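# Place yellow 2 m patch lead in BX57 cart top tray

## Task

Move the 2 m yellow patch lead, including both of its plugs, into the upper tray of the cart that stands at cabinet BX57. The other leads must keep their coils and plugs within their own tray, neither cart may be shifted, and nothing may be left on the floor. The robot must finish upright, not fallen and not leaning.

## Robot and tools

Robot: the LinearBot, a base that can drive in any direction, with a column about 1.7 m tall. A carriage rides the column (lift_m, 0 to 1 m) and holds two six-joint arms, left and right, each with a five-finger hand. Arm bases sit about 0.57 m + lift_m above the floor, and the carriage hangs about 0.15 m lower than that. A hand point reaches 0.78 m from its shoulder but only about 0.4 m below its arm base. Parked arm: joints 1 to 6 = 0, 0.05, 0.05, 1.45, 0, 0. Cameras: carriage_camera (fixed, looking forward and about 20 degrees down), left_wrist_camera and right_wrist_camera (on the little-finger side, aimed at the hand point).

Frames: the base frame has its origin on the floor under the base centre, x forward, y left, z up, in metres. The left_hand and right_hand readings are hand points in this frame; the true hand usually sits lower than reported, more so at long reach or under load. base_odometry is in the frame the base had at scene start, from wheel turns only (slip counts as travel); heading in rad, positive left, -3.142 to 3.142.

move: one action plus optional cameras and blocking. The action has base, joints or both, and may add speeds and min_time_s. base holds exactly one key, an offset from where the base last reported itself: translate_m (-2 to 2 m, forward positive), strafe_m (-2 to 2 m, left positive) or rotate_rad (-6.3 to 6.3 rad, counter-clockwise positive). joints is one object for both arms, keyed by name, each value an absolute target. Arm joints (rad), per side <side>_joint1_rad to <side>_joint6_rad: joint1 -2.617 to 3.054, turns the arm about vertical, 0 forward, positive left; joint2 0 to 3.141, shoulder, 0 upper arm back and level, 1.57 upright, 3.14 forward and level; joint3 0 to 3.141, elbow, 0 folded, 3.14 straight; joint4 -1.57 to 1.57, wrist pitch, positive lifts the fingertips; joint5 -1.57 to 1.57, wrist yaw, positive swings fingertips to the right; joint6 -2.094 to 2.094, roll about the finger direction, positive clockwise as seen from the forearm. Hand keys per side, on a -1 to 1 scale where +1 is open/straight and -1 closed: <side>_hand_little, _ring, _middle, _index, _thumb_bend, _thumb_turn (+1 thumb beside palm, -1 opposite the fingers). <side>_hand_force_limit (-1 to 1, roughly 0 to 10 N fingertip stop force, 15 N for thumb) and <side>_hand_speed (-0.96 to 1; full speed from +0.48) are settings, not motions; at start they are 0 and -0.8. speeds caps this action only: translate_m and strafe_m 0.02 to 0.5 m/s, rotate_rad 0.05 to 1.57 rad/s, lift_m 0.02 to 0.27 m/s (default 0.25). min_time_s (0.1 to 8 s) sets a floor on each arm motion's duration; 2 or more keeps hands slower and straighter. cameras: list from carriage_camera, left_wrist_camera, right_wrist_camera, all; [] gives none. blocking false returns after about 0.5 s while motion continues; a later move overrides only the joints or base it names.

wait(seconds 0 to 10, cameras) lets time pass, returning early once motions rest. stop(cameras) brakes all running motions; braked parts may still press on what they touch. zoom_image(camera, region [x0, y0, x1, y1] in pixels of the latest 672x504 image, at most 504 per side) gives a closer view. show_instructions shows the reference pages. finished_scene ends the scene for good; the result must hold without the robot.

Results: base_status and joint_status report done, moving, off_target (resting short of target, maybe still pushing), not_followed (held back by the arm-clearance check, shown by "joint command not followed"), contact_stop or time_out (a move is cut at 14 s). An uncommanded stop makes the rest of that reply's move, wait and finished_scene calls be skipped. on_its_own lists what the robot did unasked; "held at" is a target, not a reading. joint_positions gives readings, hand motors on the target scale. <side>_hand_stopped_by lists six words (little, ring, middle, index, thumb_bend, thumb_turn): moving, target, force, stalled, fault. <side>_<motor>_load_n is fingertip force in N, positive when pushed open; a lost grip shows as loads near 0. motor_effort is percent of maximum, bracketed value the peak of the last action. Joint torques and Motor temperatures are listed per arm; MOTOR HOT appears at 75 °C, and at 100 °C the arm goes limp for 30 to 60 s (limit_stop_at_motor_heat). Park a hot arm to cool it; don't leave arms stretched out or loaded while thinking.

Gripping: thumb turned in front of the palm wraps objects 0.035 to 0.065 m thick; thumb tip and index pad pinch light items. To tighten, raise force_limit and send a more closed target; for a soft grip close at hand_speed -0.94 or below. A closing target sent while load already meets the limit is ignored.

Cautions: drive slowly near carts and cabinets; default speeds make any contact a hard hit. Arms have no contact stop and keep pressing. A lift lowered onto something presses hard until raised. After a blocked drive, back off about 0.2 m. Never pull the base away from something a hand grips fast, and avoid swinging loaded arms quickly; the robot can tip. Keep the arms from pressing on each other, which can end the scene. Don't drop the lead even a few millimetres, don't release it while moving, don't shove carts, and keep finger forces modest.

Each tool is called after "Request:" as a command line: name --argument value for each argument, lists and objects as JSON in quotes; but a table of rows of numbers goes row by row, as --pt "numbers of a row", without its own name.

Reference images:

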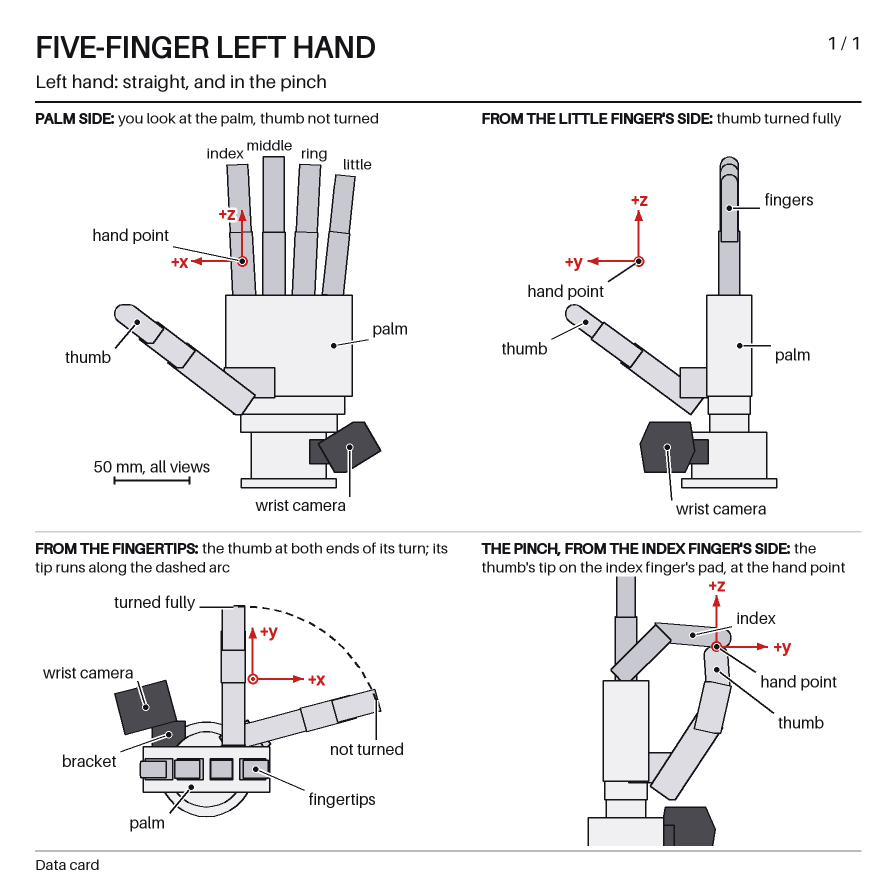

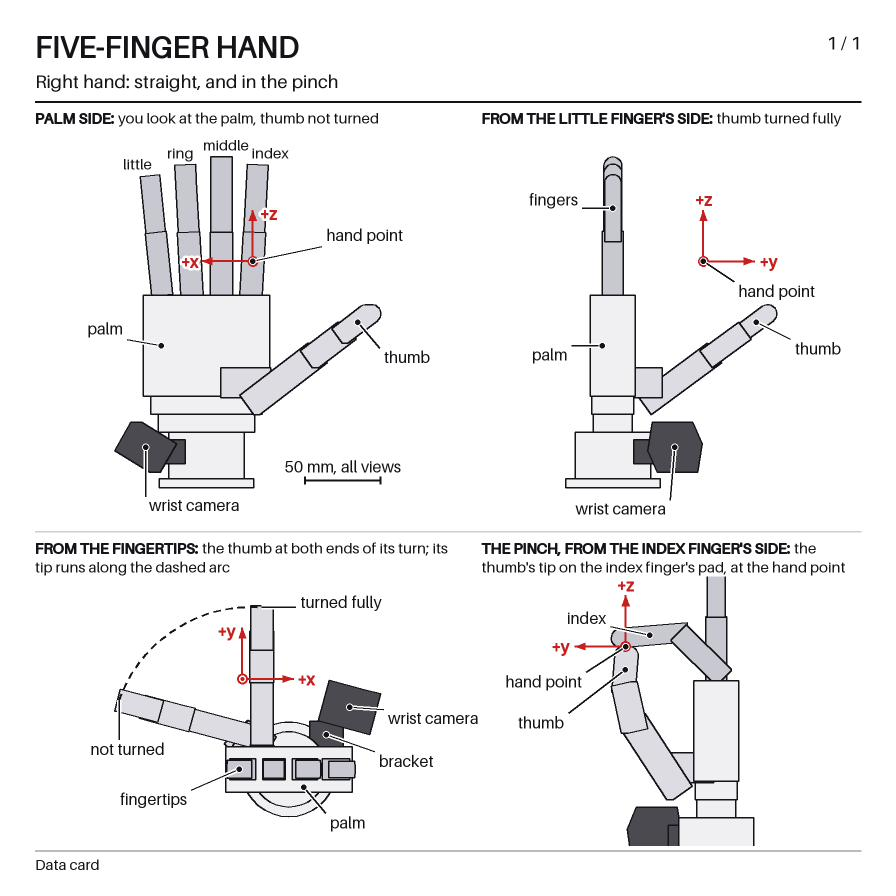

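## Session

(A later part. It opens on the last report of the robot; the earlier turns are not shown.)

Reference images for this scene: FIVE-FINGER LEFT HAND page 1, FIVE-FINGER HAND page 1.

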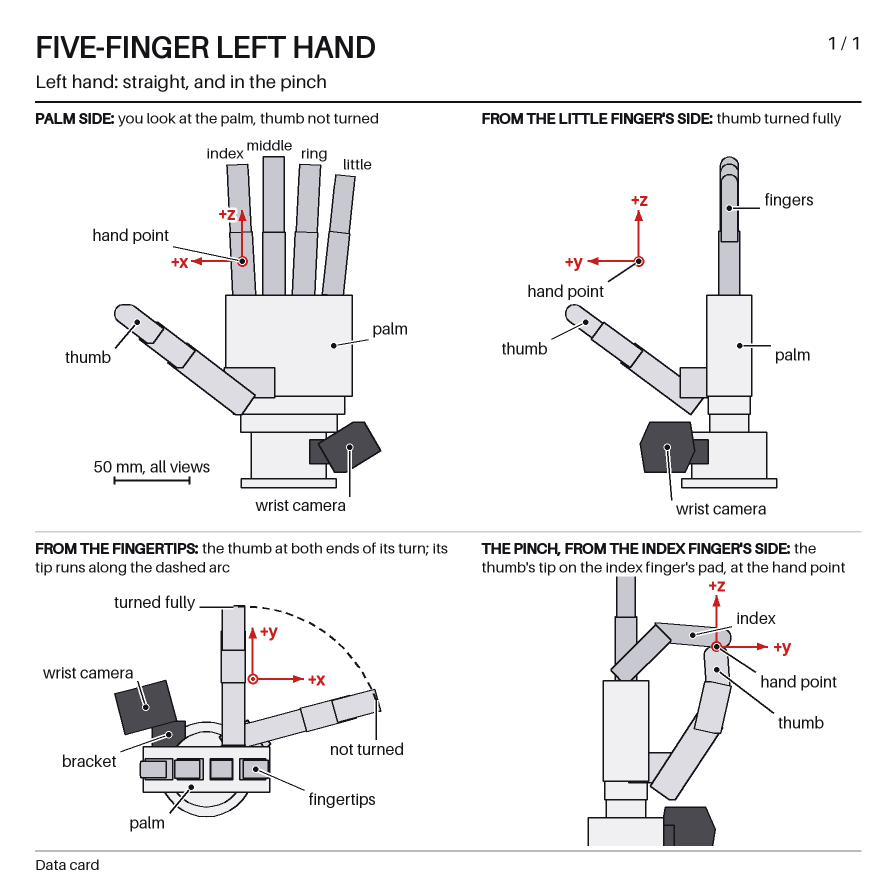

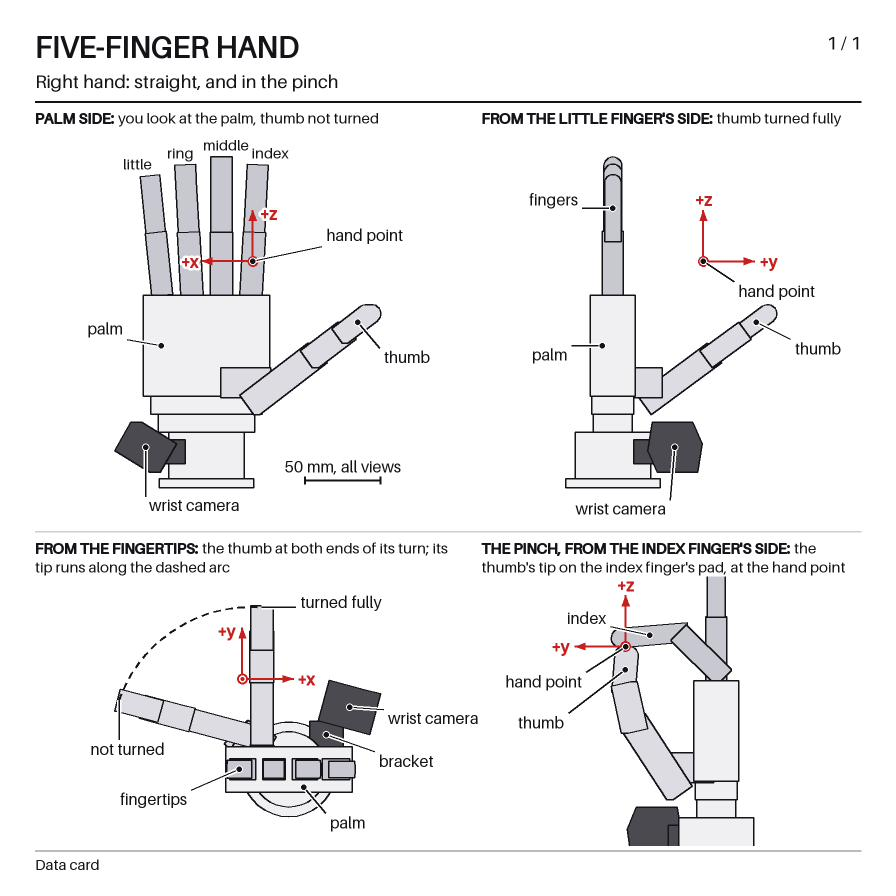

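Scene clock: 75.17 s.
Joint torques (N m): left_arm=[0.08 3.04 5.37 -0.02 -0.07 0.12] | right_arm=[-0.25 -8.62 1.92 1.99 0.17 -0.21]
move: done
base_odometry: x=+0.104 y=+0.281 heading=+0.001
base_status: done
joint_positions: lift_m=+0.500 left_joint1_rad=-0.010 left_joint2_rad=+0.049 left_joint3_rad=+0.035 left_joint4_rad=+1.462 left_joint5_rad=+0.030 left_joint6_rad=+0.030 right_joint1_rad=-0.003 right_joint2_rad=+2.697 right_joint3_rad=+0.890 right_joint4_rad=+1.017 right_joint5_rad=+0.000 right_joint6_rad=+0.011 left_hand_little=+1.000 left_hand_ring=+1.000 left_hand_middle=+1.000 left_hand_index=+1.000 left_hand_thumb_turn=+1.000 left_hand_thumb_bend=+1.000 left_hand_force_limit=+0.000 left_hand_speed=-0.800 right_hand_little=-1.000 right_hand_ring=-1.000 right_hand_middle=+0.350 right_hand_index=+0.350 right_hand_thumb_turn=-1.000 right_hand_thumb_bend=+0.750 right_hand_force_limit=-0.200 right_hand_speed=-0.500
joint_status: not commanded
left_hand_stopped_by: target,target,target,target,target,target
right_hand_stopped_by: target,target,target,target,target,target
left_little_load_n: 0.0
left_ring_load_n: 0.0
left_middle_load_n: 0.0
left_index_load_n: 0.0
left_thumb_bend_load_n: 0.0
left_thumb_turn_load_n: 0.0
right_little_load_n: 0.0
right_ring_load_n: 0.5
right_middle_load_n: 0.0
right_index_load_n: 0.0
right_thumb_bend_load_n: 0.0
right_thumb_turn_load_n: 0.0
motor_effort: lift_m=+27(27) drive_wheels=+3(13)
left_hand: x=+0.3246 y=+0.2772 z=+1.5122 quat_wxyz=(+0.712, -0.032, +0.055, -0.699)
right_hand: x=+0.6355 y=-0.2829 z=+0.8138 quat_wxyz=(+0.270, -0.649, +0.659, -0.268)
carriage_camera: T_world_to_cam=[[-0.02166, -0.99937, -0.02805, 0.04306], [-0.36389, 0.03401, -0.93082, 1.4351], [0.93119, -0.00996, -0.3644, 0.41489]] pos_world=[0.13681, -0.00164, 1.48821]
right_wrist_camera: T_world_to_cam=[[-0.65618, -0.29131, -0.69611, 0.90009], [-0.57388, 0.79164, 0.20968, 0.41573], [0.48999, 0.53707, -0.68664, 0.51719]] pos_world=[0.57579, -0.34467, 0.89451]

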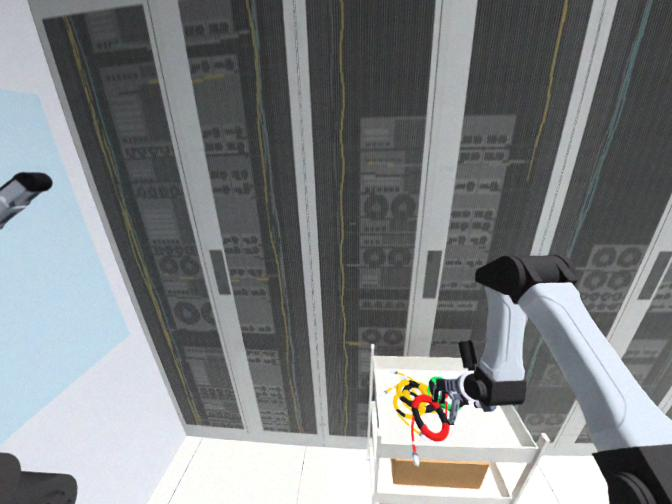

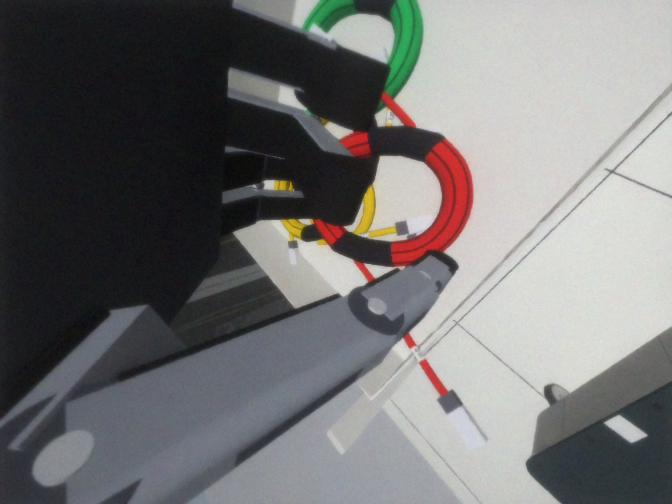

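Request:
move --base '{"translate_m": -0.018}' --speeds '{"translate_m": 0.05, "lift_m": 0.08}' --joints '{"lift_m": 0.43, "right_joint1_rad": 0.025, "right_hand_thumb_bend": 0.6, "right_hand_index": 0.3, "right_hand_middle": 0.3}' --cameras '["carriage_camera", "right_wrist_camera"]'

Request:
zoom_image --camera "carriage_camera" --region '[370, 340, 490, 460]'

Scene clock: 77.00 s.
Joint torques (N m): left_arm=[0.08 3 5.24 -0.11 -0.07 0.12] | right_arm=[-0.2 -8.8 1.92 1.95 0.16 -0.22]
move: done
base_odometry: x=+0.086 y=+0.281 heading=+0.001
base_status: done
joint_positions: lift_m=+0.430 left_joint1_rad=-0.010 left_joint2_rad=+0.049 left_joint3_rad=+0.035 left_joint4_rad=+1.463 left_joint5_rad=+0.030 left_joint6_rad=+0.030 right_joint1_rad=+0.025 right_joint2_rad=+2.697 right_joint3_rad=+0.891 right_joint4_rad=+1.022 right_joint5_rad=+0.001 right_joint6_rad=+0.011 left_hand_little=+1.000 left_hand_ring=+1.000 left_hand_middle=+1.000 left_hand_index=+1.000 left_hand_thumb_turn=+1.000 left_hand_thumb_bend=+1.000 left_hand_force_limit=+0.000 left_hand_speed=-0.800 right_hand_little=-1.000 right_hand_ring=-1.000 right_hand_middle=+0.300 right_hand_index=+0.300 right_hand_thumb_turn=-1.000 right_hand_thumb_bend=+0.600 right_hand_force_limit=-0.200 right_hand_speed=-0.500
joint_status: all done
left_hand_stopped_by: target,target,target,target,target,target
right_hand_stopped_by: target,target,target,target,target,target
left_little_load_n: 0.0
left_ring_load_n: 0.0
left_middle_load_n: 0.0
left_index_load_n: 0.0
left_thumb_bend_load_n: 0.0
left_thumb_turn_load_n: 0.0
right_little_load_n: 0.0
right_ring_load_n: 0.0
right_middle_load_n: 0.0
right_index_load_n: 0.0
right_thumb_bend_load_n: -0.5
right_thumb_turn_load_n: 0.0
motor_effort: lift_m=+27(28) drive_wheels=-1(16)
left_hand: x=+0.3243 y=+0.2772 z=+1.4423 quat_wxyz=(+0.712, -0.031, +0.054, -0.699)
right_hand: x=+0.6356 y=-0.2716 z=+0.7444 quat_wxyz=(+0.275, -0.657, +0.649, -0.266)
carriage_camera: T_world_to_cam=[[-0.02166, -0.99937, -0.02805, 0.0411], [-0.36389, 0.03401, -0.93082, 1.37003], [0.93119, -0.00996, -0.3644, 0.38941]] pos_world=[0.13681, -0.00164, 1.41831]
right_wrist_camera: T_world_to_cam=[[-0.64471, -0.30943, -0.699, 0.84498], [-0.59647, 0.77553, 0.20684, 0.43351], [0.47809, 0.55029, -0.68455, 0.47306]] pos_world=[0.57717, -0.33506, 0.82481]

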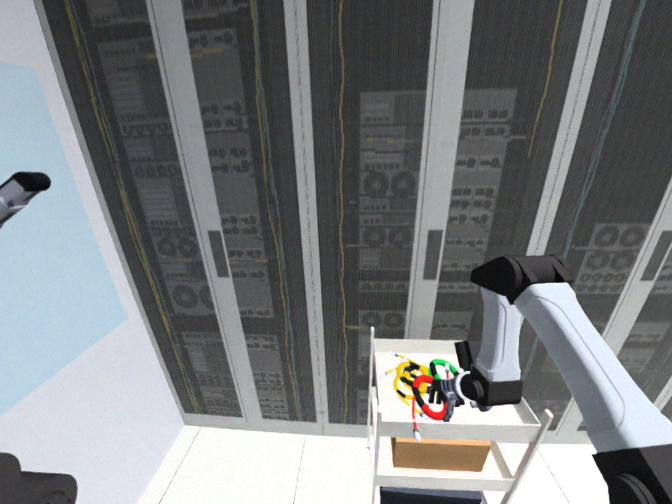

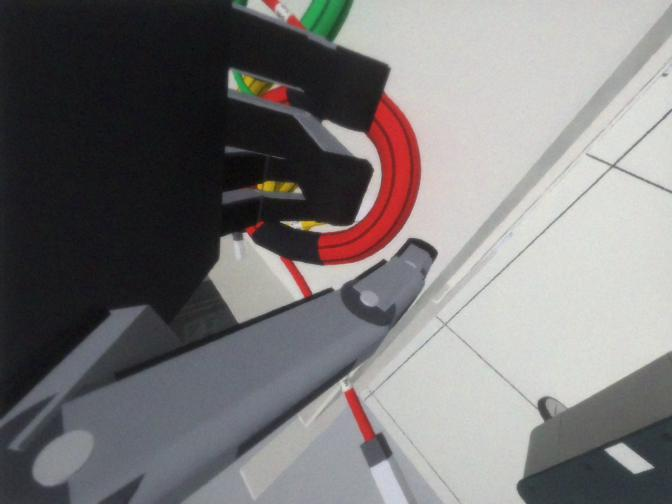

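Scaled by 4.200 from the camera's image (finer frame: 960x720).

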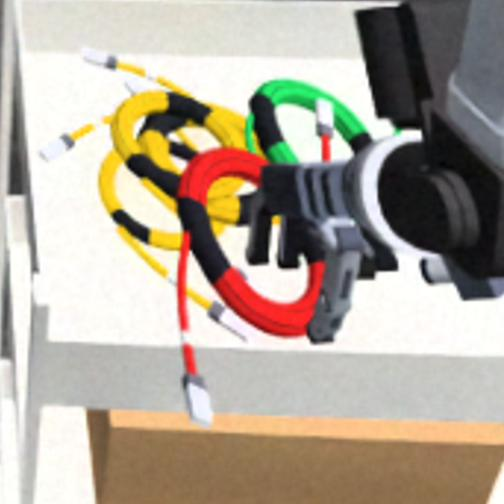

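Request:
move --joints '{"right_joint1_rad":0.048,"lift_m":0.40,"right_hand_thumb_bend":0.55}' --speeds '{"lift_m":0.06}' --cameras '["carriage_camera","right_wrist_camera"]'

Scene clock: 78.70 s.
Joint torques (N m): left_arm=[0.08 3.14 5.2 -0.08 -0.07 0.11] | right_arm=[-0.1 -8.38 2.04 1.79 0.21 -0.21]
move: done
base_odometry: x=+0.086 y=+0.281 heading=+0.001
base_status: not commanded
joint_positions: lift_m=+0.400 left_joint1_rad=-0.010 left_joint2_rad=+0.048 left_joint3_rad=+0.035 left_joint4_rad=+1.464 left_joint5_rad=+0.030 left_joint6_rad=+0.030 right_joint1_rad=+0.045 right_joint2_rad=+2.693 right_joint3_rad=+0.890 right_joint4_rad=+1.039 right_joint5_rad=-0.004 right_joint6_rad=+0.011 left_hand_little=+1.000 left_hand_ring=+1.000 left_hand_middle=+1.000 left_hand_index=+1.000 left_hand_thumb_turn=+1.000 left_hand_thumb_bend=+1.000 left_hand_force_limit=+0.000 left_hand_speed=-0.800 right_hand_little=-1.000 right_hand_ring=-1.000 right_hand_middle=+0.300 right_hand_index=+0.300 right_hand_thumb_turn=-1.000 right_hand_thumb_bend=+0.550 right_hand_force_limit=-0.200 right_hand_speed=-0.500
joint_status: all done
left_hand_stopped_by: target,target,target,target,target,target
right_hand_stopped_by: target,target,target,target,target,target
left_little_load_n: 0.0
left_ring_load_n: 0.0
left_middle_load_n: 0.0
left_index_load_n: 0.0
left_thumb_bend_load_n: 0.0
left_thumb_turn_load_n: 0.0
right_little_load_n: 0.0
right_ring_load_n: 0.0
right_middle_load_n: 0.0
right_index_load_n: 0.0
right_thumb_bend_load_n: -0.5
right_thumb_turn_load_n: 0.0
motor_effort: lift_m=+27(28) drive_wheels=-1(5)
left_hand: x=+0.3241 y=+0.2772 z=+1.4124 quat_wxyz=(+0.712, -0.031, +0.054, -0.699)
right_hand: x=+0.6397 y=-0.2621 z=+0.7186 quat_wxyz=(+0.287, -0.662, +0.639, -0.268)
carriage_camera: T_world_to_cam=[[-0.02166, -0.99937, -0.02805, 0.04026], [-0.36389, 0.03401, -0.93082, 1.34211], [0.93119, -0.00996, -0.3644, 0.37848]] pos_world=[0.13681, -0.00164, 1.38831]
right_wrist_camera: T_world_to_cam=[[-0.62238, -0.32199, -0.71341, 0.82544], [-0.61908, 0.76022, 0.19698, 0.45144], [0.47893, 0.56426, -0.67249, 0.44261]] pos_world=[0.58124, -0.32716, 0.7976]

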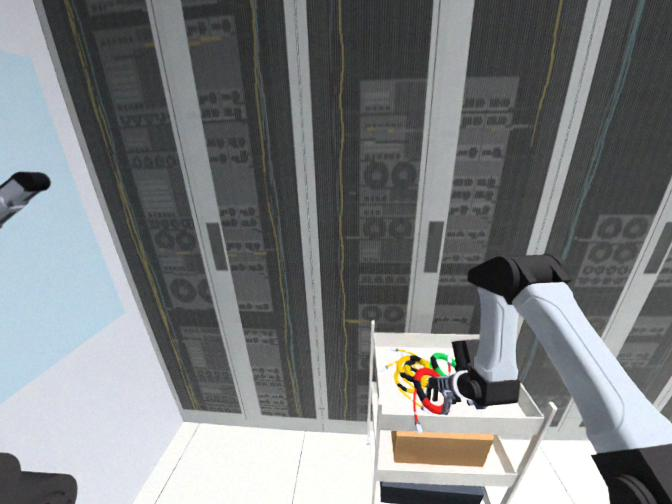

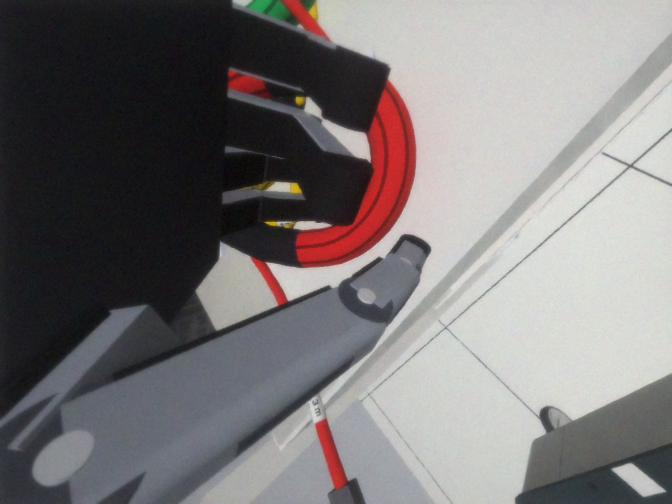

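Request:
move --joints '{"lift_m":0.385}' --speeds '{"lift_m":0.04}' --cameras '["right_wrist_camera"]'

Request:
move --joints '{"right_hand_index":-0.35,"right_hand_middle":-0.35,"right_hand_thumb_bend":-0.15,"right_hand_force_limit":0.4,"right_hand_speed":-0.9}' --cameras '["right_wrist_camera"]'

Scene clock: 79.50 s.
Joint torques (N m): left_arm=[0.08 3.15 5.35 -0.09 -0.06 0.12] | right_arm=[-0.08 -8.31 2.11 1.66 0.2 -0.21]
move: done
base_odometry: x=+0.086 y=+0.281 heading=+0.001
base_status: not commanded
joint_positions: lift_m=+0.385 left_joint1_rad=-0.010 left_joint2_rad=+0.048 left_joint3_rad=+0.035 left_joint4_rad=+1.464 left_joint5_rad=+0.030 left_joint6_rad=+0.030 right_joint1_rad=+0.045 right_joint2_rad=+2.693 right_joint3_rad=+0.890 right_joint4_rad=+1.051 right_joint5_rad=-0.004 right_joint6_rad=+0.011 left_hand_little=+1.000 left_hand_ring=+1.000 left_hand_middle=+1.000 left_hand_index=+1.000 left_hand_thumb_turn=+1.000 left_hand_thumb_bend=+1.000 left_hand_force_limit=+0.000 left_hand_speed=-0.800 right_hand_little=-1.000 right_hand_ring=-1.000 right_hand_middle=+0.300 right_hand_index=+0.300 right_hand_thumb_turn=-1.000 right_hand_thumb_bend=+0.550 right_hand_force_limit=-0.200 right_hand_speed=-0.500
joint_status: all done
left_hand_stopped_by: target,target,target,target,target,target
right_hand_stopped_by: target,target,target,target,target,target
left_little_load_n: 0.0
left_ring_load_n: 0.0
left_middle_load_n: 0.0
left_index_load_n: 0.0
left_thumb_bend_load_n: 0.0
left_thumb_turn_load_n: 0.0
right_little_load_n: 0.0
right_ring_load_n: 0.0
right_middle_load_n: 0.0
right_index_load_n: -1.0
right_thumb_bend_load_n: 0.0
right_thumb_turn_load_n: 0.0
motor_effort: lift_m=+25(27) drive_wheels=+2(4)
left_hand: x=+0.3240 y=+0.2772 z=+1.3976 quat_wxyz=(+0.712, -0.031, +0.054, -0.699)
right_hand: x=+0.6425 y=-0.2619 z=+0.7056 quat_wxyz=(+0.291, -0.660, +0.637, -0.272)
right_wrist_camera: T_world_to_cam=[[-0.61356, -0.32158, -0.7212, 0.81783], [-0.62166, 0.75989, 0.19004, 0.46203], [0.48692, 0.56494, -0.66615, 0.423]] pos_world=[0.58304, -0.32706, 0.7838]

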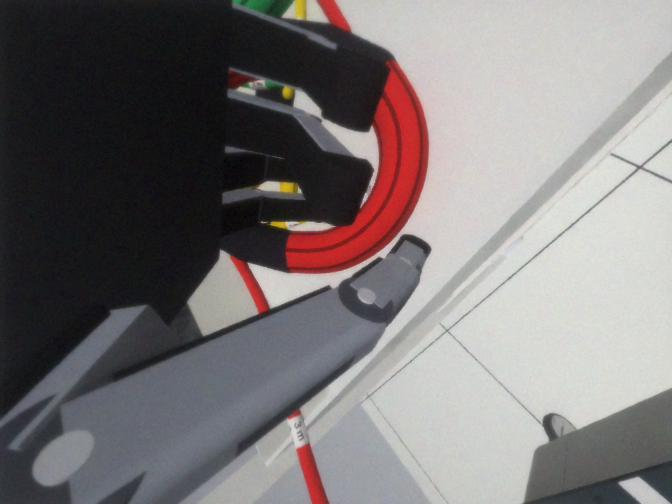

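Scene clock: 82.53 s.
Joint torques (N m): left_arm=[0.06 3.08 5.31 -0.08 -0.07 0.12] | right_arm=[-0.08 -8.32 2.09 1.79 0.18 -0.22]
move: off_target
base_odometry: x=+0.086 y=+0.281 heading=+0.001
base_status: not commanded
joint_positions: lift_m=+0.385 left_joint1_rad=-0.010 left_joint2_rad=+0.048 left_joint3_rad=+0.035 left_joint4_rad=+1.464 left_joint5_rad=+0.030 left_joint6_rad=+0.030 right_joint1_rad=+0.045 right_joint2_rad=+2.693 right_joint3_rad=+0.890 right_joint4_rad=+1.037 right_joint5_rad=-0.001 right_joint6_rad=+0.011 left_hand_little=+1.000 left_hand_ring=+1.000 left_hand_middle=+1.000 left_hand_index=+1.000 left_hand_thumb_turn=+1.000 left_hand_thumb_bend=+1.000 left_hand_force_limit=+0.000 left_hand_speed=-0.800 right_hand_little=-1.000 right_hand_ring=-1.000 right_hand_middle=-0.078 right_hand_index=-0.097 right_hand_thumb_turn=-1.000 right_hand_thumb_bend=+0.362 right_hand_force_limit=+0.400 right_hand_speed=-0.900
joint_status: right_hand_middle off_target (ended at -0.078, target -0.350); right_hand_index off_target (ended at -0.097, target -0.350); right_hand_thumb_bend off_target (ended at +0.362, target -0.150); the others done
left_hand_stopped_by: target,target,target,target,target,target
right_hand_stopped_by: target,target,force,force,force,target
left_little_load_n: 0.0
left_ring_load_n: 0.0
left_middle_load_n: 0.0
left_index_load_n: 0.0
left_thumb_bend_load_n: 0.0
left_thumb_turn_load_n: 0.0
right_little_load_n: 0.0
right_ring_load_n: 0.0
right_middle_load_n: 6.5
right_index_load_n: 7.0
right_thumb_bend_load_n: 11.0
right_thumb_turn_load_n: 0.0
motor_effort: lift_m=+25(25) drive_wheels=+3(5)
left_hand: x=+0.3240 y=+0.2772 z=+1.3976 quat_wxyz=(+0.712, -0.031, +0.054, -0.699)
right_hand: x=+0.6393 y=-0.2625 z=+0.7033 quat_wxyz=(+0.285, -0.662, +0.639, -0.268)
right_wrist_camera: T_world_to_cam=[[-0.62453, -0.32212, -0.71148, 0.81408], [-0.61735, 0.7616, 0.19709, 0.45372], [0.47837, 0.56232, -0.6745, 0.43415]] pos_world=[0.58084, -0.32746, 0.78261]

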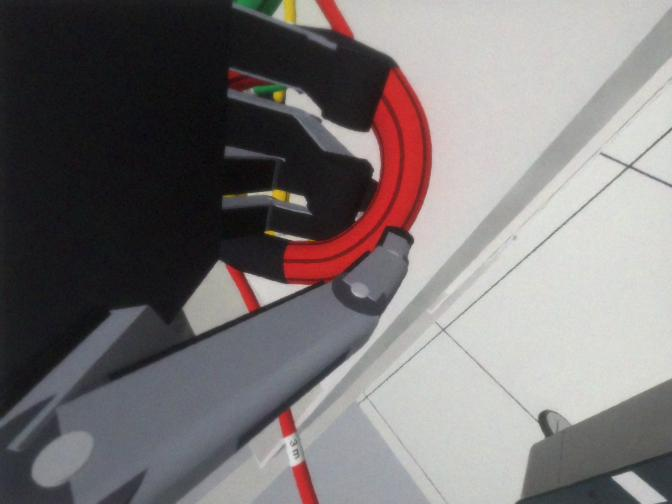

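Firm grip. Lift.

Request:
move --joints '{"lift_m":0.41}' --speeds '{"lift_m":0.04}'

Request:
move --joints '{"lift_m":0.54}' --speeds '{"lift_m":0.08}' --cameras '["right_wrist_camera","carriage_camera"]'

Scene clock: 83.67 s.
Joint torques (N m): left_arm=[0.08 3.1 5.53 -0.06 -0.09 0.12] | right_arm=[-0.12 -8.18 1.99 2.03 0.18 -0.22]
move: done
base_odometry: x=+0.086 y=+0.281 heading=+0.001
base_status: not commanded
joint_positions: lift_m=+0.410 left_joint1_rad=-0.010 left_joint2_rad=+0.048 left_joint3_rad=+0.035 left_joint4_rad=+1.464 left_joint5_rad=+0.030 left_joint6_rad=+0.030 right_joint1_rad=+0.045 right_joint2_rad=+2.693 right_joint3_rad=+0.890 right_joint4_rad=+1.012 right_joint5_rad=-0.001 right_joint6_rad=+0.011 left_hand_little=+1.000 left_hand_ring=+1.000 left_hand_middle=+1.000 left_hand_index=+1.000 left_hand_thumb_turn=+1.000 left_hand_thumb_bend=+1.000 left_hand_force_limit=+0.000 left_hand_speed=-0.800 right_hand_little=-1.000 right_hand_ring=-1.000 right_hand_middle=-0.078 right_hand_index=-0.097 right_hand_thumb_turn=-1.000 right_hand_thumb_bend=+0.362 right_hand_force_limit=+0.400 right_hand_speed=-0.900
joint_status: all done
left_hand_stopped_by: target,target,target,target,target,target
right_hand_stopped_by: target,target,force,force,force,target
left_little_load_n: 0.0
left_ring_load_n: 0.0
left_middle_load_n: 0.0
left_index_load_n: 0.0
left_thumb_bend_load_n: 0.0
left_thumb_turn_load_n: 0.0
right_little_load_n: 0.0
right_ring_load_n: 0.0
right_middle_load_n: 5.5
right_index_load_n: 7.0
right_thumb_bend_load_n: 11.0
right_thumb_turn_load_n: -1.0
motor_effort: lift_m=+33(38) drive_wheels=-2(5)
left_hand: x=+0.3240 y=+0.2772 z=+1.4220 quat_wxyz=(+0.712, -0.031, +0.054, -0.699)
right_hand: x=+0.6335 y=-0.2629 z=+0.7240 quat_wxyz=(+0.276, -0.665, +0.643, -0.261)
pictures: none

Scene clock: 85.77 s.
Joint torques (N m): left_arm=[0.08 3.11 5.27 -0.1 -0.07 0.12] | right_arm=[-0.13 -8.46 1.98 2.08 0.18 -0.21]
move: done
base_odometry: x=+0.086 y=+0.281 heading=+0.001
base_status: not commanded
joint_positions: lift_m=+0.540 left_joint1_rad=-0.010 left_joint2_rad=+0.048 left_joint3_rad=+0.035 left_joint4_rad=+1.464 left_joint5_rad=+0.030 left_joint6_rad=+0.030 right_joint1_rad=+0.045 right_joint2_rad=+2.695 right_joint3_rad=+0.890 right_joint4_rad=+1.004 right_joint5_rad=-0.001 right_joint6_rad=+0.011 left_hand_little=+1.000 left_hand_ring=+1.000 left_hand_middle=+1.000 left_hand_index=+1.000 left_hand_thumb_turn=+1.000 left_hand_thumb_bend=+1.000 left_hand_force_limit=+0.000 left_hand_speed=-0.800 right_hand_little=-1.000 right_hand_ring=-1.000 right_hand_middle=-0.078 right_hand_index=-0.097 right_hand_thumb_turn=-1.000 right_hand_thumb_bend=+0.362 right_hand_force_limit=+0.400 right_hand_speed=-0.900
joint_status: all done
left_hand_stopped_by: target,target,target,target,target,target
right_hand_stopped_by: target,target,force,force,force,target
left_little_load_n: 0.0
left_ring_load_n: 0.0
left_middle_load_n: 0.0
left_index_load_n: 0.0
left_thumb_bend_load_n: 0.0
left_thumb_turn_load_n: 0.0
right_little_load_n: 0.5
right_ring_load_n: 0.0
right_middle_load_n: 5.5
right_index_load_n: 6.5
right_thumb_bend_load_n: 11.0
right_thumb_turn_load_n: -1.5
motor_effort: lift_m=+32(42) drive_wheels=+1(6)
left_hand: x=+0.3240 y=+0.2772 z=+1.5520 quat_wxyz=(+0.712, -0.031, +0.054, -0.699)
right_hand: x=+0.6308 y=-0.2630 z=+0.8520 quat_wxyz=(+0.273, -0.667, +0.644, -0.257)
pictures: carriage_camera, right_wrist_camera
carriage_camera: T_world_to_cam=[[-0.02166, -0.99937, -0.02805, 0.04417], [-0.36389, 0.03401, -0.93082, 1.47196], [0.93119, -0.00996, -0.3644, 0.42932]] pos_world=[0.13681, -0.00164, 1.52781]
right_wrist_camera: T_world_to_cam=[[-0.64915, -0.32324, -0.68857, 0.91018], [-0.60989, 0.76215, 0.21719, 0.3979], [0.45459, 0.56094, -0.69188, 0.56816]] pos_world=[0.57524, -0.32776, 0.9334]

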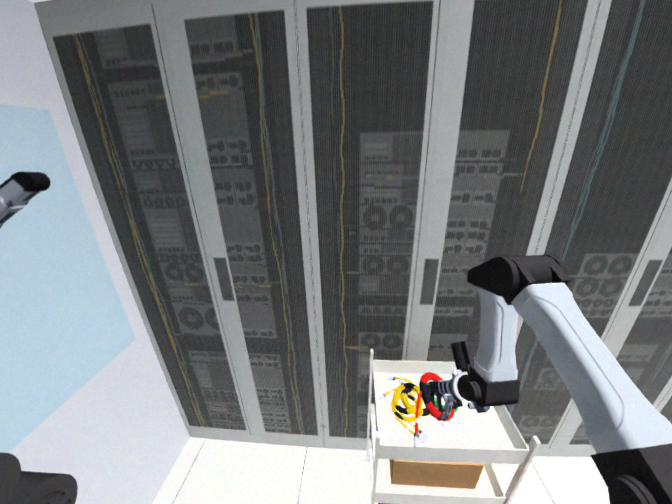

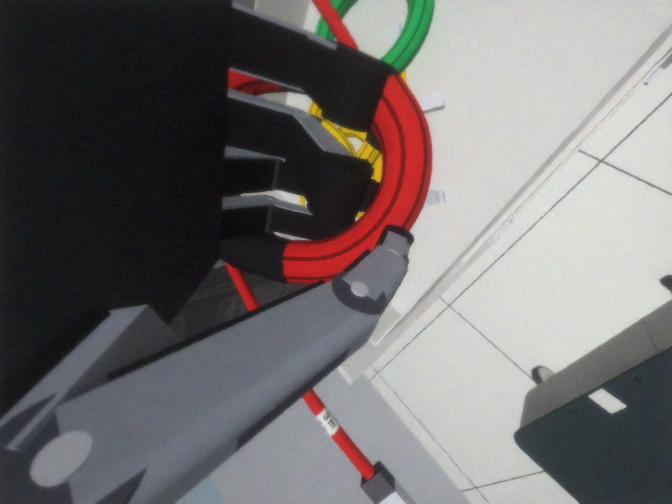

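Request:
move --base '{"strafe_m":-0.187}' --speeds '{"strafe_m":0.12}'

Request:
move --base '{"translate_m":0.062}' --speeds '{"translate_m":0.08}' --cameras '["right_wrist_camera","carriage_camera"]'

Scene clock: 88.53 s.
Joint torques (N m): left_arm=[-0.05 3.11 5.34 -0.08 -0.06 0.12] | right_arm=[-0.2 -8.43 1.99 2.09 0.18 -0.21]
move: done
base_odometry: x=+0.086 y=+0.094 heading=+0.001
base_status: done
joint_positions: lift_m=+0.540 left_joint1_rad=-0.011 left_joint2_rad=+0.048 left_joint3_rad=+0.035 left_joint4_rad=+1.464 left_joint5_rad=+0.030 left_joint6_rad=+0.030 right_joint1_rad=+0.047 right_joint2_rad=+2.695 right_joint3_rad=+0.890 right_joint4_rad=+1.004 right_joint5_rad=-0.001 right_joint6_rad=+0.011 left_hand_little=+1.000 left_hand_ring=+1.000 left_hand_middle=+1.000 left_hand_index=+1.000 left_hand_thumb_turn=+1.000 left_hand_thumb_bend=+1.000 left_hand_force_limit=+0.000 left_hand_speed=-0.800 right_hand_little=-1.000 right_hand_ring=-1.000 right_hand_middle=-0.078 right_hand_index=-0.097 right_hand_thumb_turn=-1.000 right_hand_thumb_bend=+0.362 right_hand_force_limit=+0.400 right_hand_speed=-0.900
joint_status: not commanded
left_hand_stopped_by: target,target,target,target,target,target
right_hand_stopped_by: target,target,force,force,force,target
left_little_load_n: -0.5
left_ring_load_n: 0.0
left_middle_load_n: 0.0
left_index_load_n: 0.0
left_thumb_bend_load_n: 0.0
left_thumb_turn_load_n: 0.0
right_little_load_n: 0.5
right_ring_load_n: 0.0
right_middle_load_n: 5.5
right_index_load_n: 6.5
right_thumb_bend_load_n: 11.0
right_thumb_turn_load_n: -1.5
motor_effort: lift_m=+33(33) drive_wheels=-3(13)
left_hand: x=+0.3240 y=+0.2772 z=+1.5520 quat_wxyz=(+0.712, -0.031, +0.054, -0.699)
right_hand: x=+0.6308 y=-0.2624 z=+0.8520 quat_wxyz=(+0.273, -0.667, +0.643, -0.257)
pictures: none

Scene clock: 89.93 s.
Joint torques (N m): left_arm=[0.08 3.04 5.33 -0.04 -0.06 0.12] | right_arm=[-0.16 -8.51 2.02 2.1 0.17 -0.21]
move: done
base_odometry: x=+0.148 y=+0.094 heading=+0.001
base_status: done
joint_positions: lift_m=+0.540 left_joint1_rad=-0.011 left_joint2_rad=+0.048 left_joint3_rad=+0.035 left_joint4_rad=+1.461 left_joint5_rad=+0.030 left_joint6_rad=+0.030 right_joint1_rad=+0.047 right_joint2_rad=+2.695 right_joint3_rad=+0.890 right_joint4_rad=+1.003 right_joint5_rad=-0.001 right_joint6_rad=+0.011 left_hand_little=+1.000 left_hand_ring=+1.000 left_hand_middle=+1.000 left_hand_index=+1.000 left_hand_thumb_turn=+1.000 left_hand_thumb_bend=+1.000 left_hand_force_limit=+0.000 left_hand_speed=-0.800 right_hand_little=-1.000 right_hand_ring=-1.000 right_hand_middle=-0.078 right_hand_index=-0.097 right_hand_thumb_turn=-1.000 right_hand_thumb_bend=+0.362 right_hand_force_limit=+0.400 right_hand_speed=-0.900
joint_status: not commanded
left_hand_stopped_by: target,target,target,target,target,target
right_hand_stopped_by: target,target,force,force,force,target
left_little_load_n: 0.0
left_ring_load_n: 0.0
left_middle_load_n: -0.5
left_index_load_n: 0.0
left_thumb_bend_load_n: 0.0
left_thumb_turn_load_n: 0.0
right_little_load_n: 0.0
right_ring_load_n: 0.0
right_middle_load_n: 5.5
right_index_load_n: 7.0
right_thumb_bend_load_n: 11.0
right_thumb_turn_load_n: -1.5
motor_effort: lift_m=+33(33) drive_wheels=-2(16)
left_hand: x=+0.3248 y=+0.2772 z=+1.5517 quat_wxyz=(+0.712, -0.032, +0.055, -0.699)
right_hand: x=+0.6304 y=-0.2624 z=+0.8518 quat_wxyz=(+0.273, -0.667, +0.644, -0.257)
pictures: carriage_camera, right_wrist_camera
carriage_camera: T_world_to_cam=[[-0.02166, -0.99937, -0.02805, 0.04417], [-0.36389, 0.03401, -0.93082, 1.47196], [0.93119, -0.00996, -0.3644, 0.42932]] pos_world=[0.13681, -0.00164, 1.52781]
right_wrist_camera: T_world_to_cam=[[-0.64968, -0.32437, -0.68753, 0.90905], [-0.61074, 0.76124, 0.21797, 0.39691], [0.45267, 0.56152, -0.69267, 0.56985]] pos_world=[0.57505, -0.32726, 0.9332]

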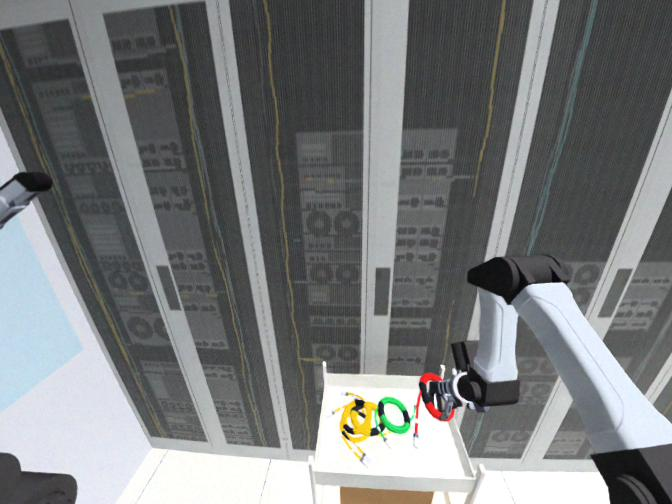

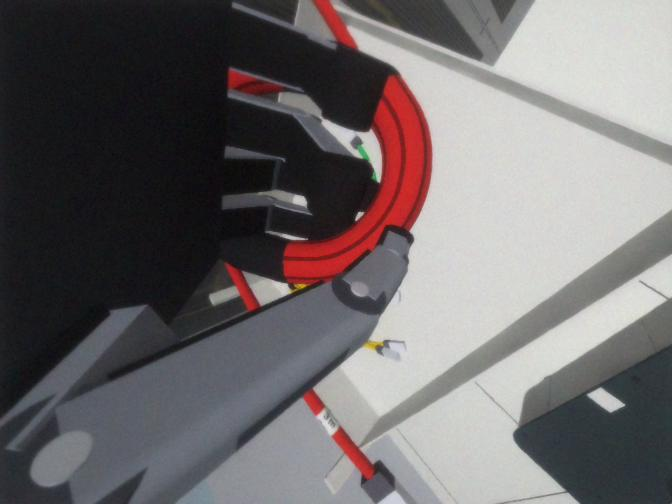

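Request:
zoom_image --camera "carriage_camera" --region '[300, 360, 500, 504]'

Scaled by 2.520 from the camera's image (finer frame: 960x720).

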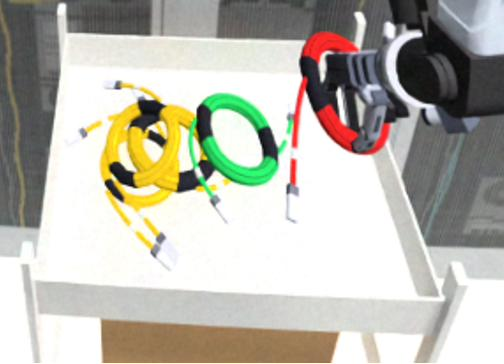

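Request:
move --joints '{"lift_m":0.42}' --speeds '{"lift_m":0.08}' --cameras '["right_wrist_camera","carriage_camera"]'

Request:
zoom_image --camera "carriage_camera" --region '[300, 330, 500, 480]'

Scene clock: 93.33 s.
Joint torques (N m): left_arm=[0.08 3.08 5.24 -0.04 -0.06 0.12] | right_arm=[-0.28 -8.62 1.87 2.13 0.17 -0.2]
move: done
base_odometry: x=+0.148 y=+0.094 heading=+0.001
base_status: not commanded
joint_positions: lift_m=+0.420 left_joint1_rad=-0.011 left_joint2_rad=+0.048 left_joint3_rad=+0.035 left_joint4_rad=+1.463 left_joint5_rad=+0.030 left_joint6_rad=+0.030 right_joint1_rad=+0.048 right_joint2_rad=+2.697 right_joint3_rad=+0.890 right_joint4_rad=+1.002 right_joint5_rad=-0.001 right_joint6_rad=+0.010 left_hand_little=+1.000 left_hand_ring=+1.000 left_hand_middle=+1.000 left_hand_index=+1.000 left_hand_thumb_turn=+1.000 left_hand_thumb_bend=+1.000 left_hand_force_limit=+0.000 left_hand_speed=-0.800 right_hand_little=-1.000 right_hand_ring=-1.000 right_hand_middle=-0.078 right_hand_index=-0.097 right_hand_thumb_turn=-1.000 right_hand_thumb_bend=+0.362 right_hand_force_limit=+0.400 right_hand_speed=-0.900
joint_status: all done
left_hand_stopped_by: target,target,target,target,target,target
right_hand_stopped_by: target,target,force,force,force,target
left_little_load_n: 0.0
left_ring_load_n: 0.0
left_middle_load_n: 0.0
left_index_load_n: 0.0
left_thumb_bend_load_n: 0.0
left_thumb_turn_load_n: 0.0
right_little_load_n: 0.5
right_ring_load_n: 0.0
right_middle_load_n: 5.5
right_index_load_n: 6.5
right_thumb_bend_load_n: 11.5
right_thumb_turn_load_n: -1.0
motor_effort: lift_m=+26(27) drive_wheels=-3(10)
left_hand: x=+0.3243 y=+0.2772 z=+1.4324 quat_wxyz=(+0.712, -0.031, +0.054, -0.699)
right_hand: x=+0.6298 y=-0.2622 z=+0.7318 quat_wxyz=(+0.272, -0.668, +0.643, -0.256)
pictures: carriage_camera, right_wrist_camera
carriage_camera: T_world_to_cam=[[-0.02166, -0.99937, -0.02805, 0.04082], [-0.36389, 0.03401, -0.93082, 1.36072], [0.93119, -0.00996, -0.3644, 0.38577]] pos_world=[0.13681, -0.00164, 1.40831]
right_wrist_camera: T_world_to_cam=[[-0.65011, -0.32635, -0.68619, 0.82493], [-0.61184, 0.76033, 0.21805, 0.42292], [0.45057, 0.5616, -0.69397, 0.48916]] pos_world=[0.57465, -0.32705, 0.8133]

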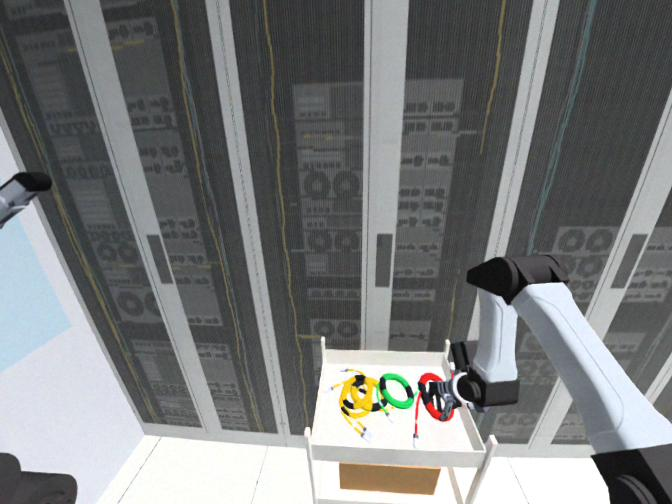

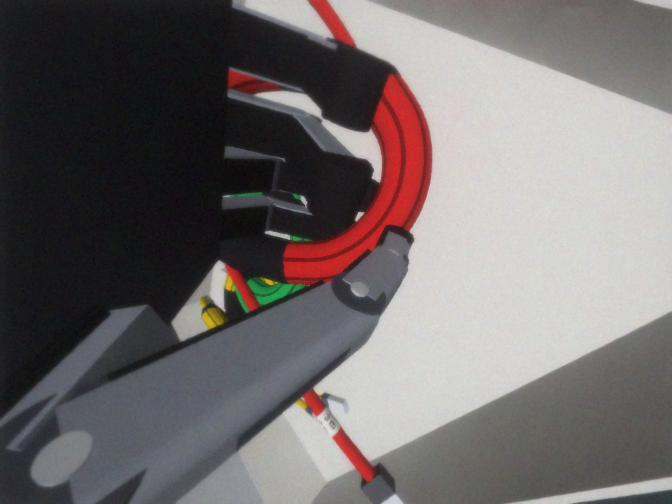

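Scaled by 2.520 from the camera's image (finer frame: 960x720).

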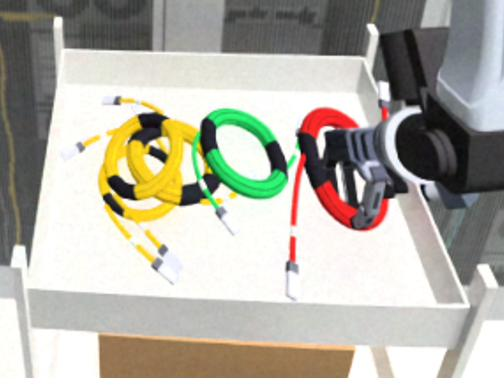

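Request:
move --joints '{"lift_m":0.38}' --speeds '{"lift_m":0.05}' --cameras '["right_wrist_camera"]'

Request:
move --joints '{"lift_m":0.368}' --speeds '{"lift_m":0.03}' --cameras '["right_wrist_camera","carriage_camera"]'

Request:
zoom_image --camera "carriage_camera" --region '[300, 330, 500, 480]'

Scene clock: 94.77 s.
Joint torques (N m): left_arm=[0.08 3.06 5.26 -0.07 -0.06 0.12] | right_arm=[-0.51 -8.66 2.13 1.98 0.36 -0.18]
move: done
base_odometry: x=+0.148 y=+0.094 heading=+0.001
base_status: not commanded
joint_positions: lift_m=+0.380 left_joint1_rad=-0.011 left_joint2_rad=+0.048 left_joint3_rad=+0.035 left_joint4_rad=+1.463 left_joint5_rad=+0.030 left_joint6_rad=+0.030 right_joint1_rad=+0.050 right_joint2_rad=+2.697 right_joint3_rad=+0.887 right_joint4_rad=+1.015 right_joint5_rad=-0.019 right_joint6_rad=+0.008 left_hand_little=+1.000 left_hand_ring=+1.000 left_hand_middle=+1.000 left_hand_index=+1.000 left_hand_thumb_turn=+1.000 left_hand_thumb_bend=+1.000 left_hand_force_limit=+0.000 left_hand_speed=-0.800 right_hand_little=-1.000 right_hand_ring=-1.000 right_hand_middle=-0.078 right_hand_index=-0.097 right_hand_thumb_turn=-1.000 right_hand_thumb_bend=+0.362 right_hand_force_limit=+0.400 right_hand_speed=-0.900
joint_status: all done
left_hand_stopped_by: target,target,target,target,target,target
right_hand_stopped_by: target,target,force,force,force,target
left_little_load_n: 0.0
left_ring_load_n: 0.0
left_middle_load_n: 0.0
left_index_load_n: 0.0
left_thumb_bend_load_n: 0.0
left_thumb_turn_load_n: 0.0
right_little_load_n: 0.0
right_ring_load_n: 0.0
right_middle_load_n: 4.5
right_index_load_n: 8.5
right_thumb_bend_load_n: 11.5
right_thumb_turn_load_n: 2.5
motor_effort: lift_m=+25(26) drive_wheels=+7(9)
left_hand: x=+0.3242 y=+0.2772 z=+1.3925 quat_wxyz=(+0.712, -0.031, +0.054, -0.699)
right_hand: x=+0.6307 y=-0.2577 z=+0.6937 quat_wxyz=(+0.281, -0.671, +0.638, -0.253)
right_wrist_camera: T_world_to_cam=[[-0.63824, -0.32862, -0.69617, 0.79976], [-0.62634, 0.74746, 0.22138, 0.43188], [0.44761, 0.57733, -0.68288, 0.45807]] pos_world=[0.5759, -0.32445, 0.77397]

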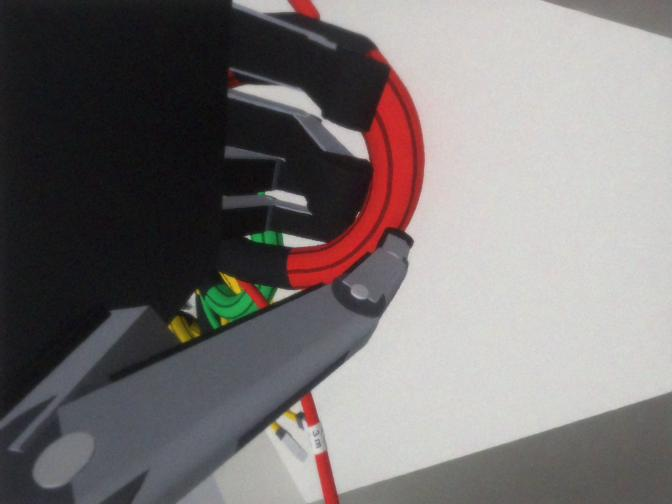

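Scene clock: 95.47 s.
Joint torques (N m): left_arm=[0.08 2.96 5.41 -0.07 -0.06 0.12] | right_arm=[-0.49 -6.42 4.4 1.83 0.37 -0.18]
move: done
base_odometry: x=+0.148 y=+0.094 heading=+0.001
base_status: not commanded
joint_positions: lift_m=+0.369 left_joint1_rad=-0.011 left_joint2_rad=+0.048 left_joint3_rad=+0.035 left_joint4_rad=+1.463 left_joint5_rad=+0.030 left_joint6_rad=+0.030 right_joint1_rad=+0.050 right_joint2_rad=+2.674 right_joint3_rad=+0.865 right_joint4_rad=+1.031 right_joint5_rad=-0.023 right_joint6_rad=+0.008 left_hand_little=+1.000 left_hand_ring=+1.000 left_hand_middle=+1.000 left_hand_index=+1.000 left_hand_thumb_turn=+1.000 left_hand_thumb_bend=+1.000 left_hand_force_limit=+0.000 left_hand_speed=-0.800 right_hand_little=-1.000 right_hand_ring=-1.000 right_hand_middle=-0.079 right_hand_index=-0.097 right_hand_thumb_turn=-1.000 right_hand_thumb_bend=+0.363 right_hand_force_limit=+0.400 right_hand_speed=-0.900
joint_status: all done
left_hand_stopped_by: target,target,target,target,target,target
right_hand_stopped_by: target,target,force,force,force,target
left_little_load_n: 0.0
left_ring_load_n: 0.0
left_middle_load_n: 0.0
left_index_load_n: 0.0
left_thumb_bend_load_n: 0.0
left_thumb_turn_load_n: 0.0
right_little_load_n: 0.0
right_ring_load_n: 0.0
right_middle_load_n: -1.5
right_index_load_n: 9.0
right_thumb_bend_load_n: 14.0
right_thumb_turn_load_n: 6.0
motor_effort: lift_m=+21(24) drive_wheels=+8(11)
left_hand: x=+0.3242 y=+0.2772 z=+1.3809 quat_wxyz=(+0.712, -0.031, +0.054, -0.699)
right_hand: x=+0.6318 y=-0.2568 z=+0.6898 quat_wxyz=(+0.288, -0.669, +0.635, -0.257)
pictures: carriage_camera, right_wrist_camera
carriage_camera: T_world_to_cam=[[-0.02166, -0.99937, -0.02805, 0.03937], [-0.36389, 0.03401, -0.93082, 1.31269], [0.93119, -0.00996, -0.3644, 0.36697]] pos_world=[0.13681, -0.00164, 1.35671]
right_wrist_camera: T_world_to_cam=[[-0.62583, -0.32785, -0.70771, 0.79825], [-0.63209, 0.74478, 0.21394, 0.44082], [0.45695, 0.58122, -0.67334, 0.44294]] pos_world=[0.57581, -0.32405, 0.76887]

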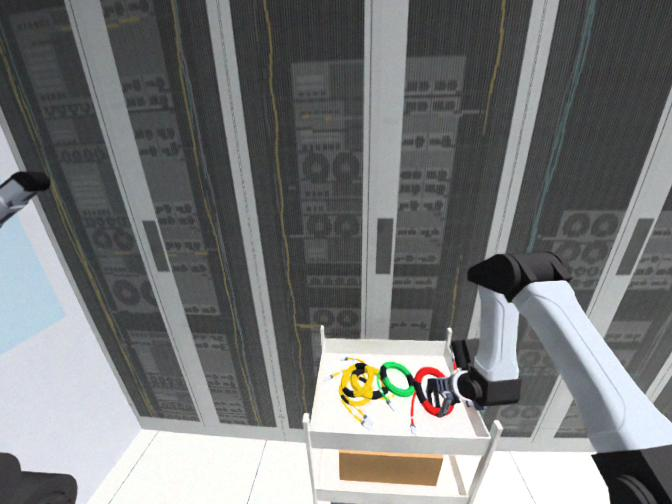

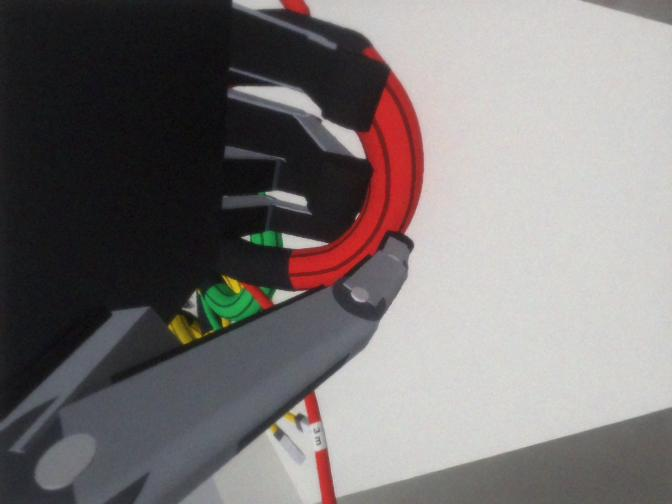

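Scaled by 2.520 from the camera's image (finer frame: 960x720).

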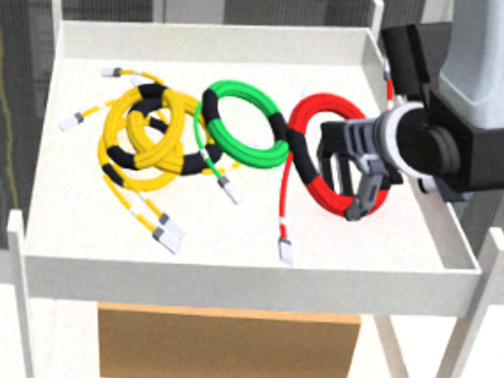

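Request:
zoom_image --camera "carriage_camera" --region '[400, 320, 500, 420]'

Scaled by 5.040 from the camera's image (finer frame: 960x720).

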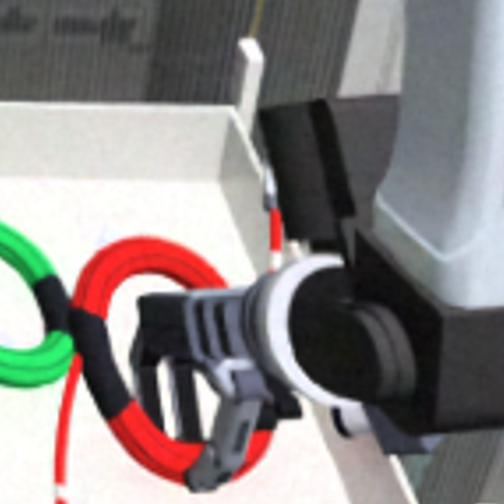

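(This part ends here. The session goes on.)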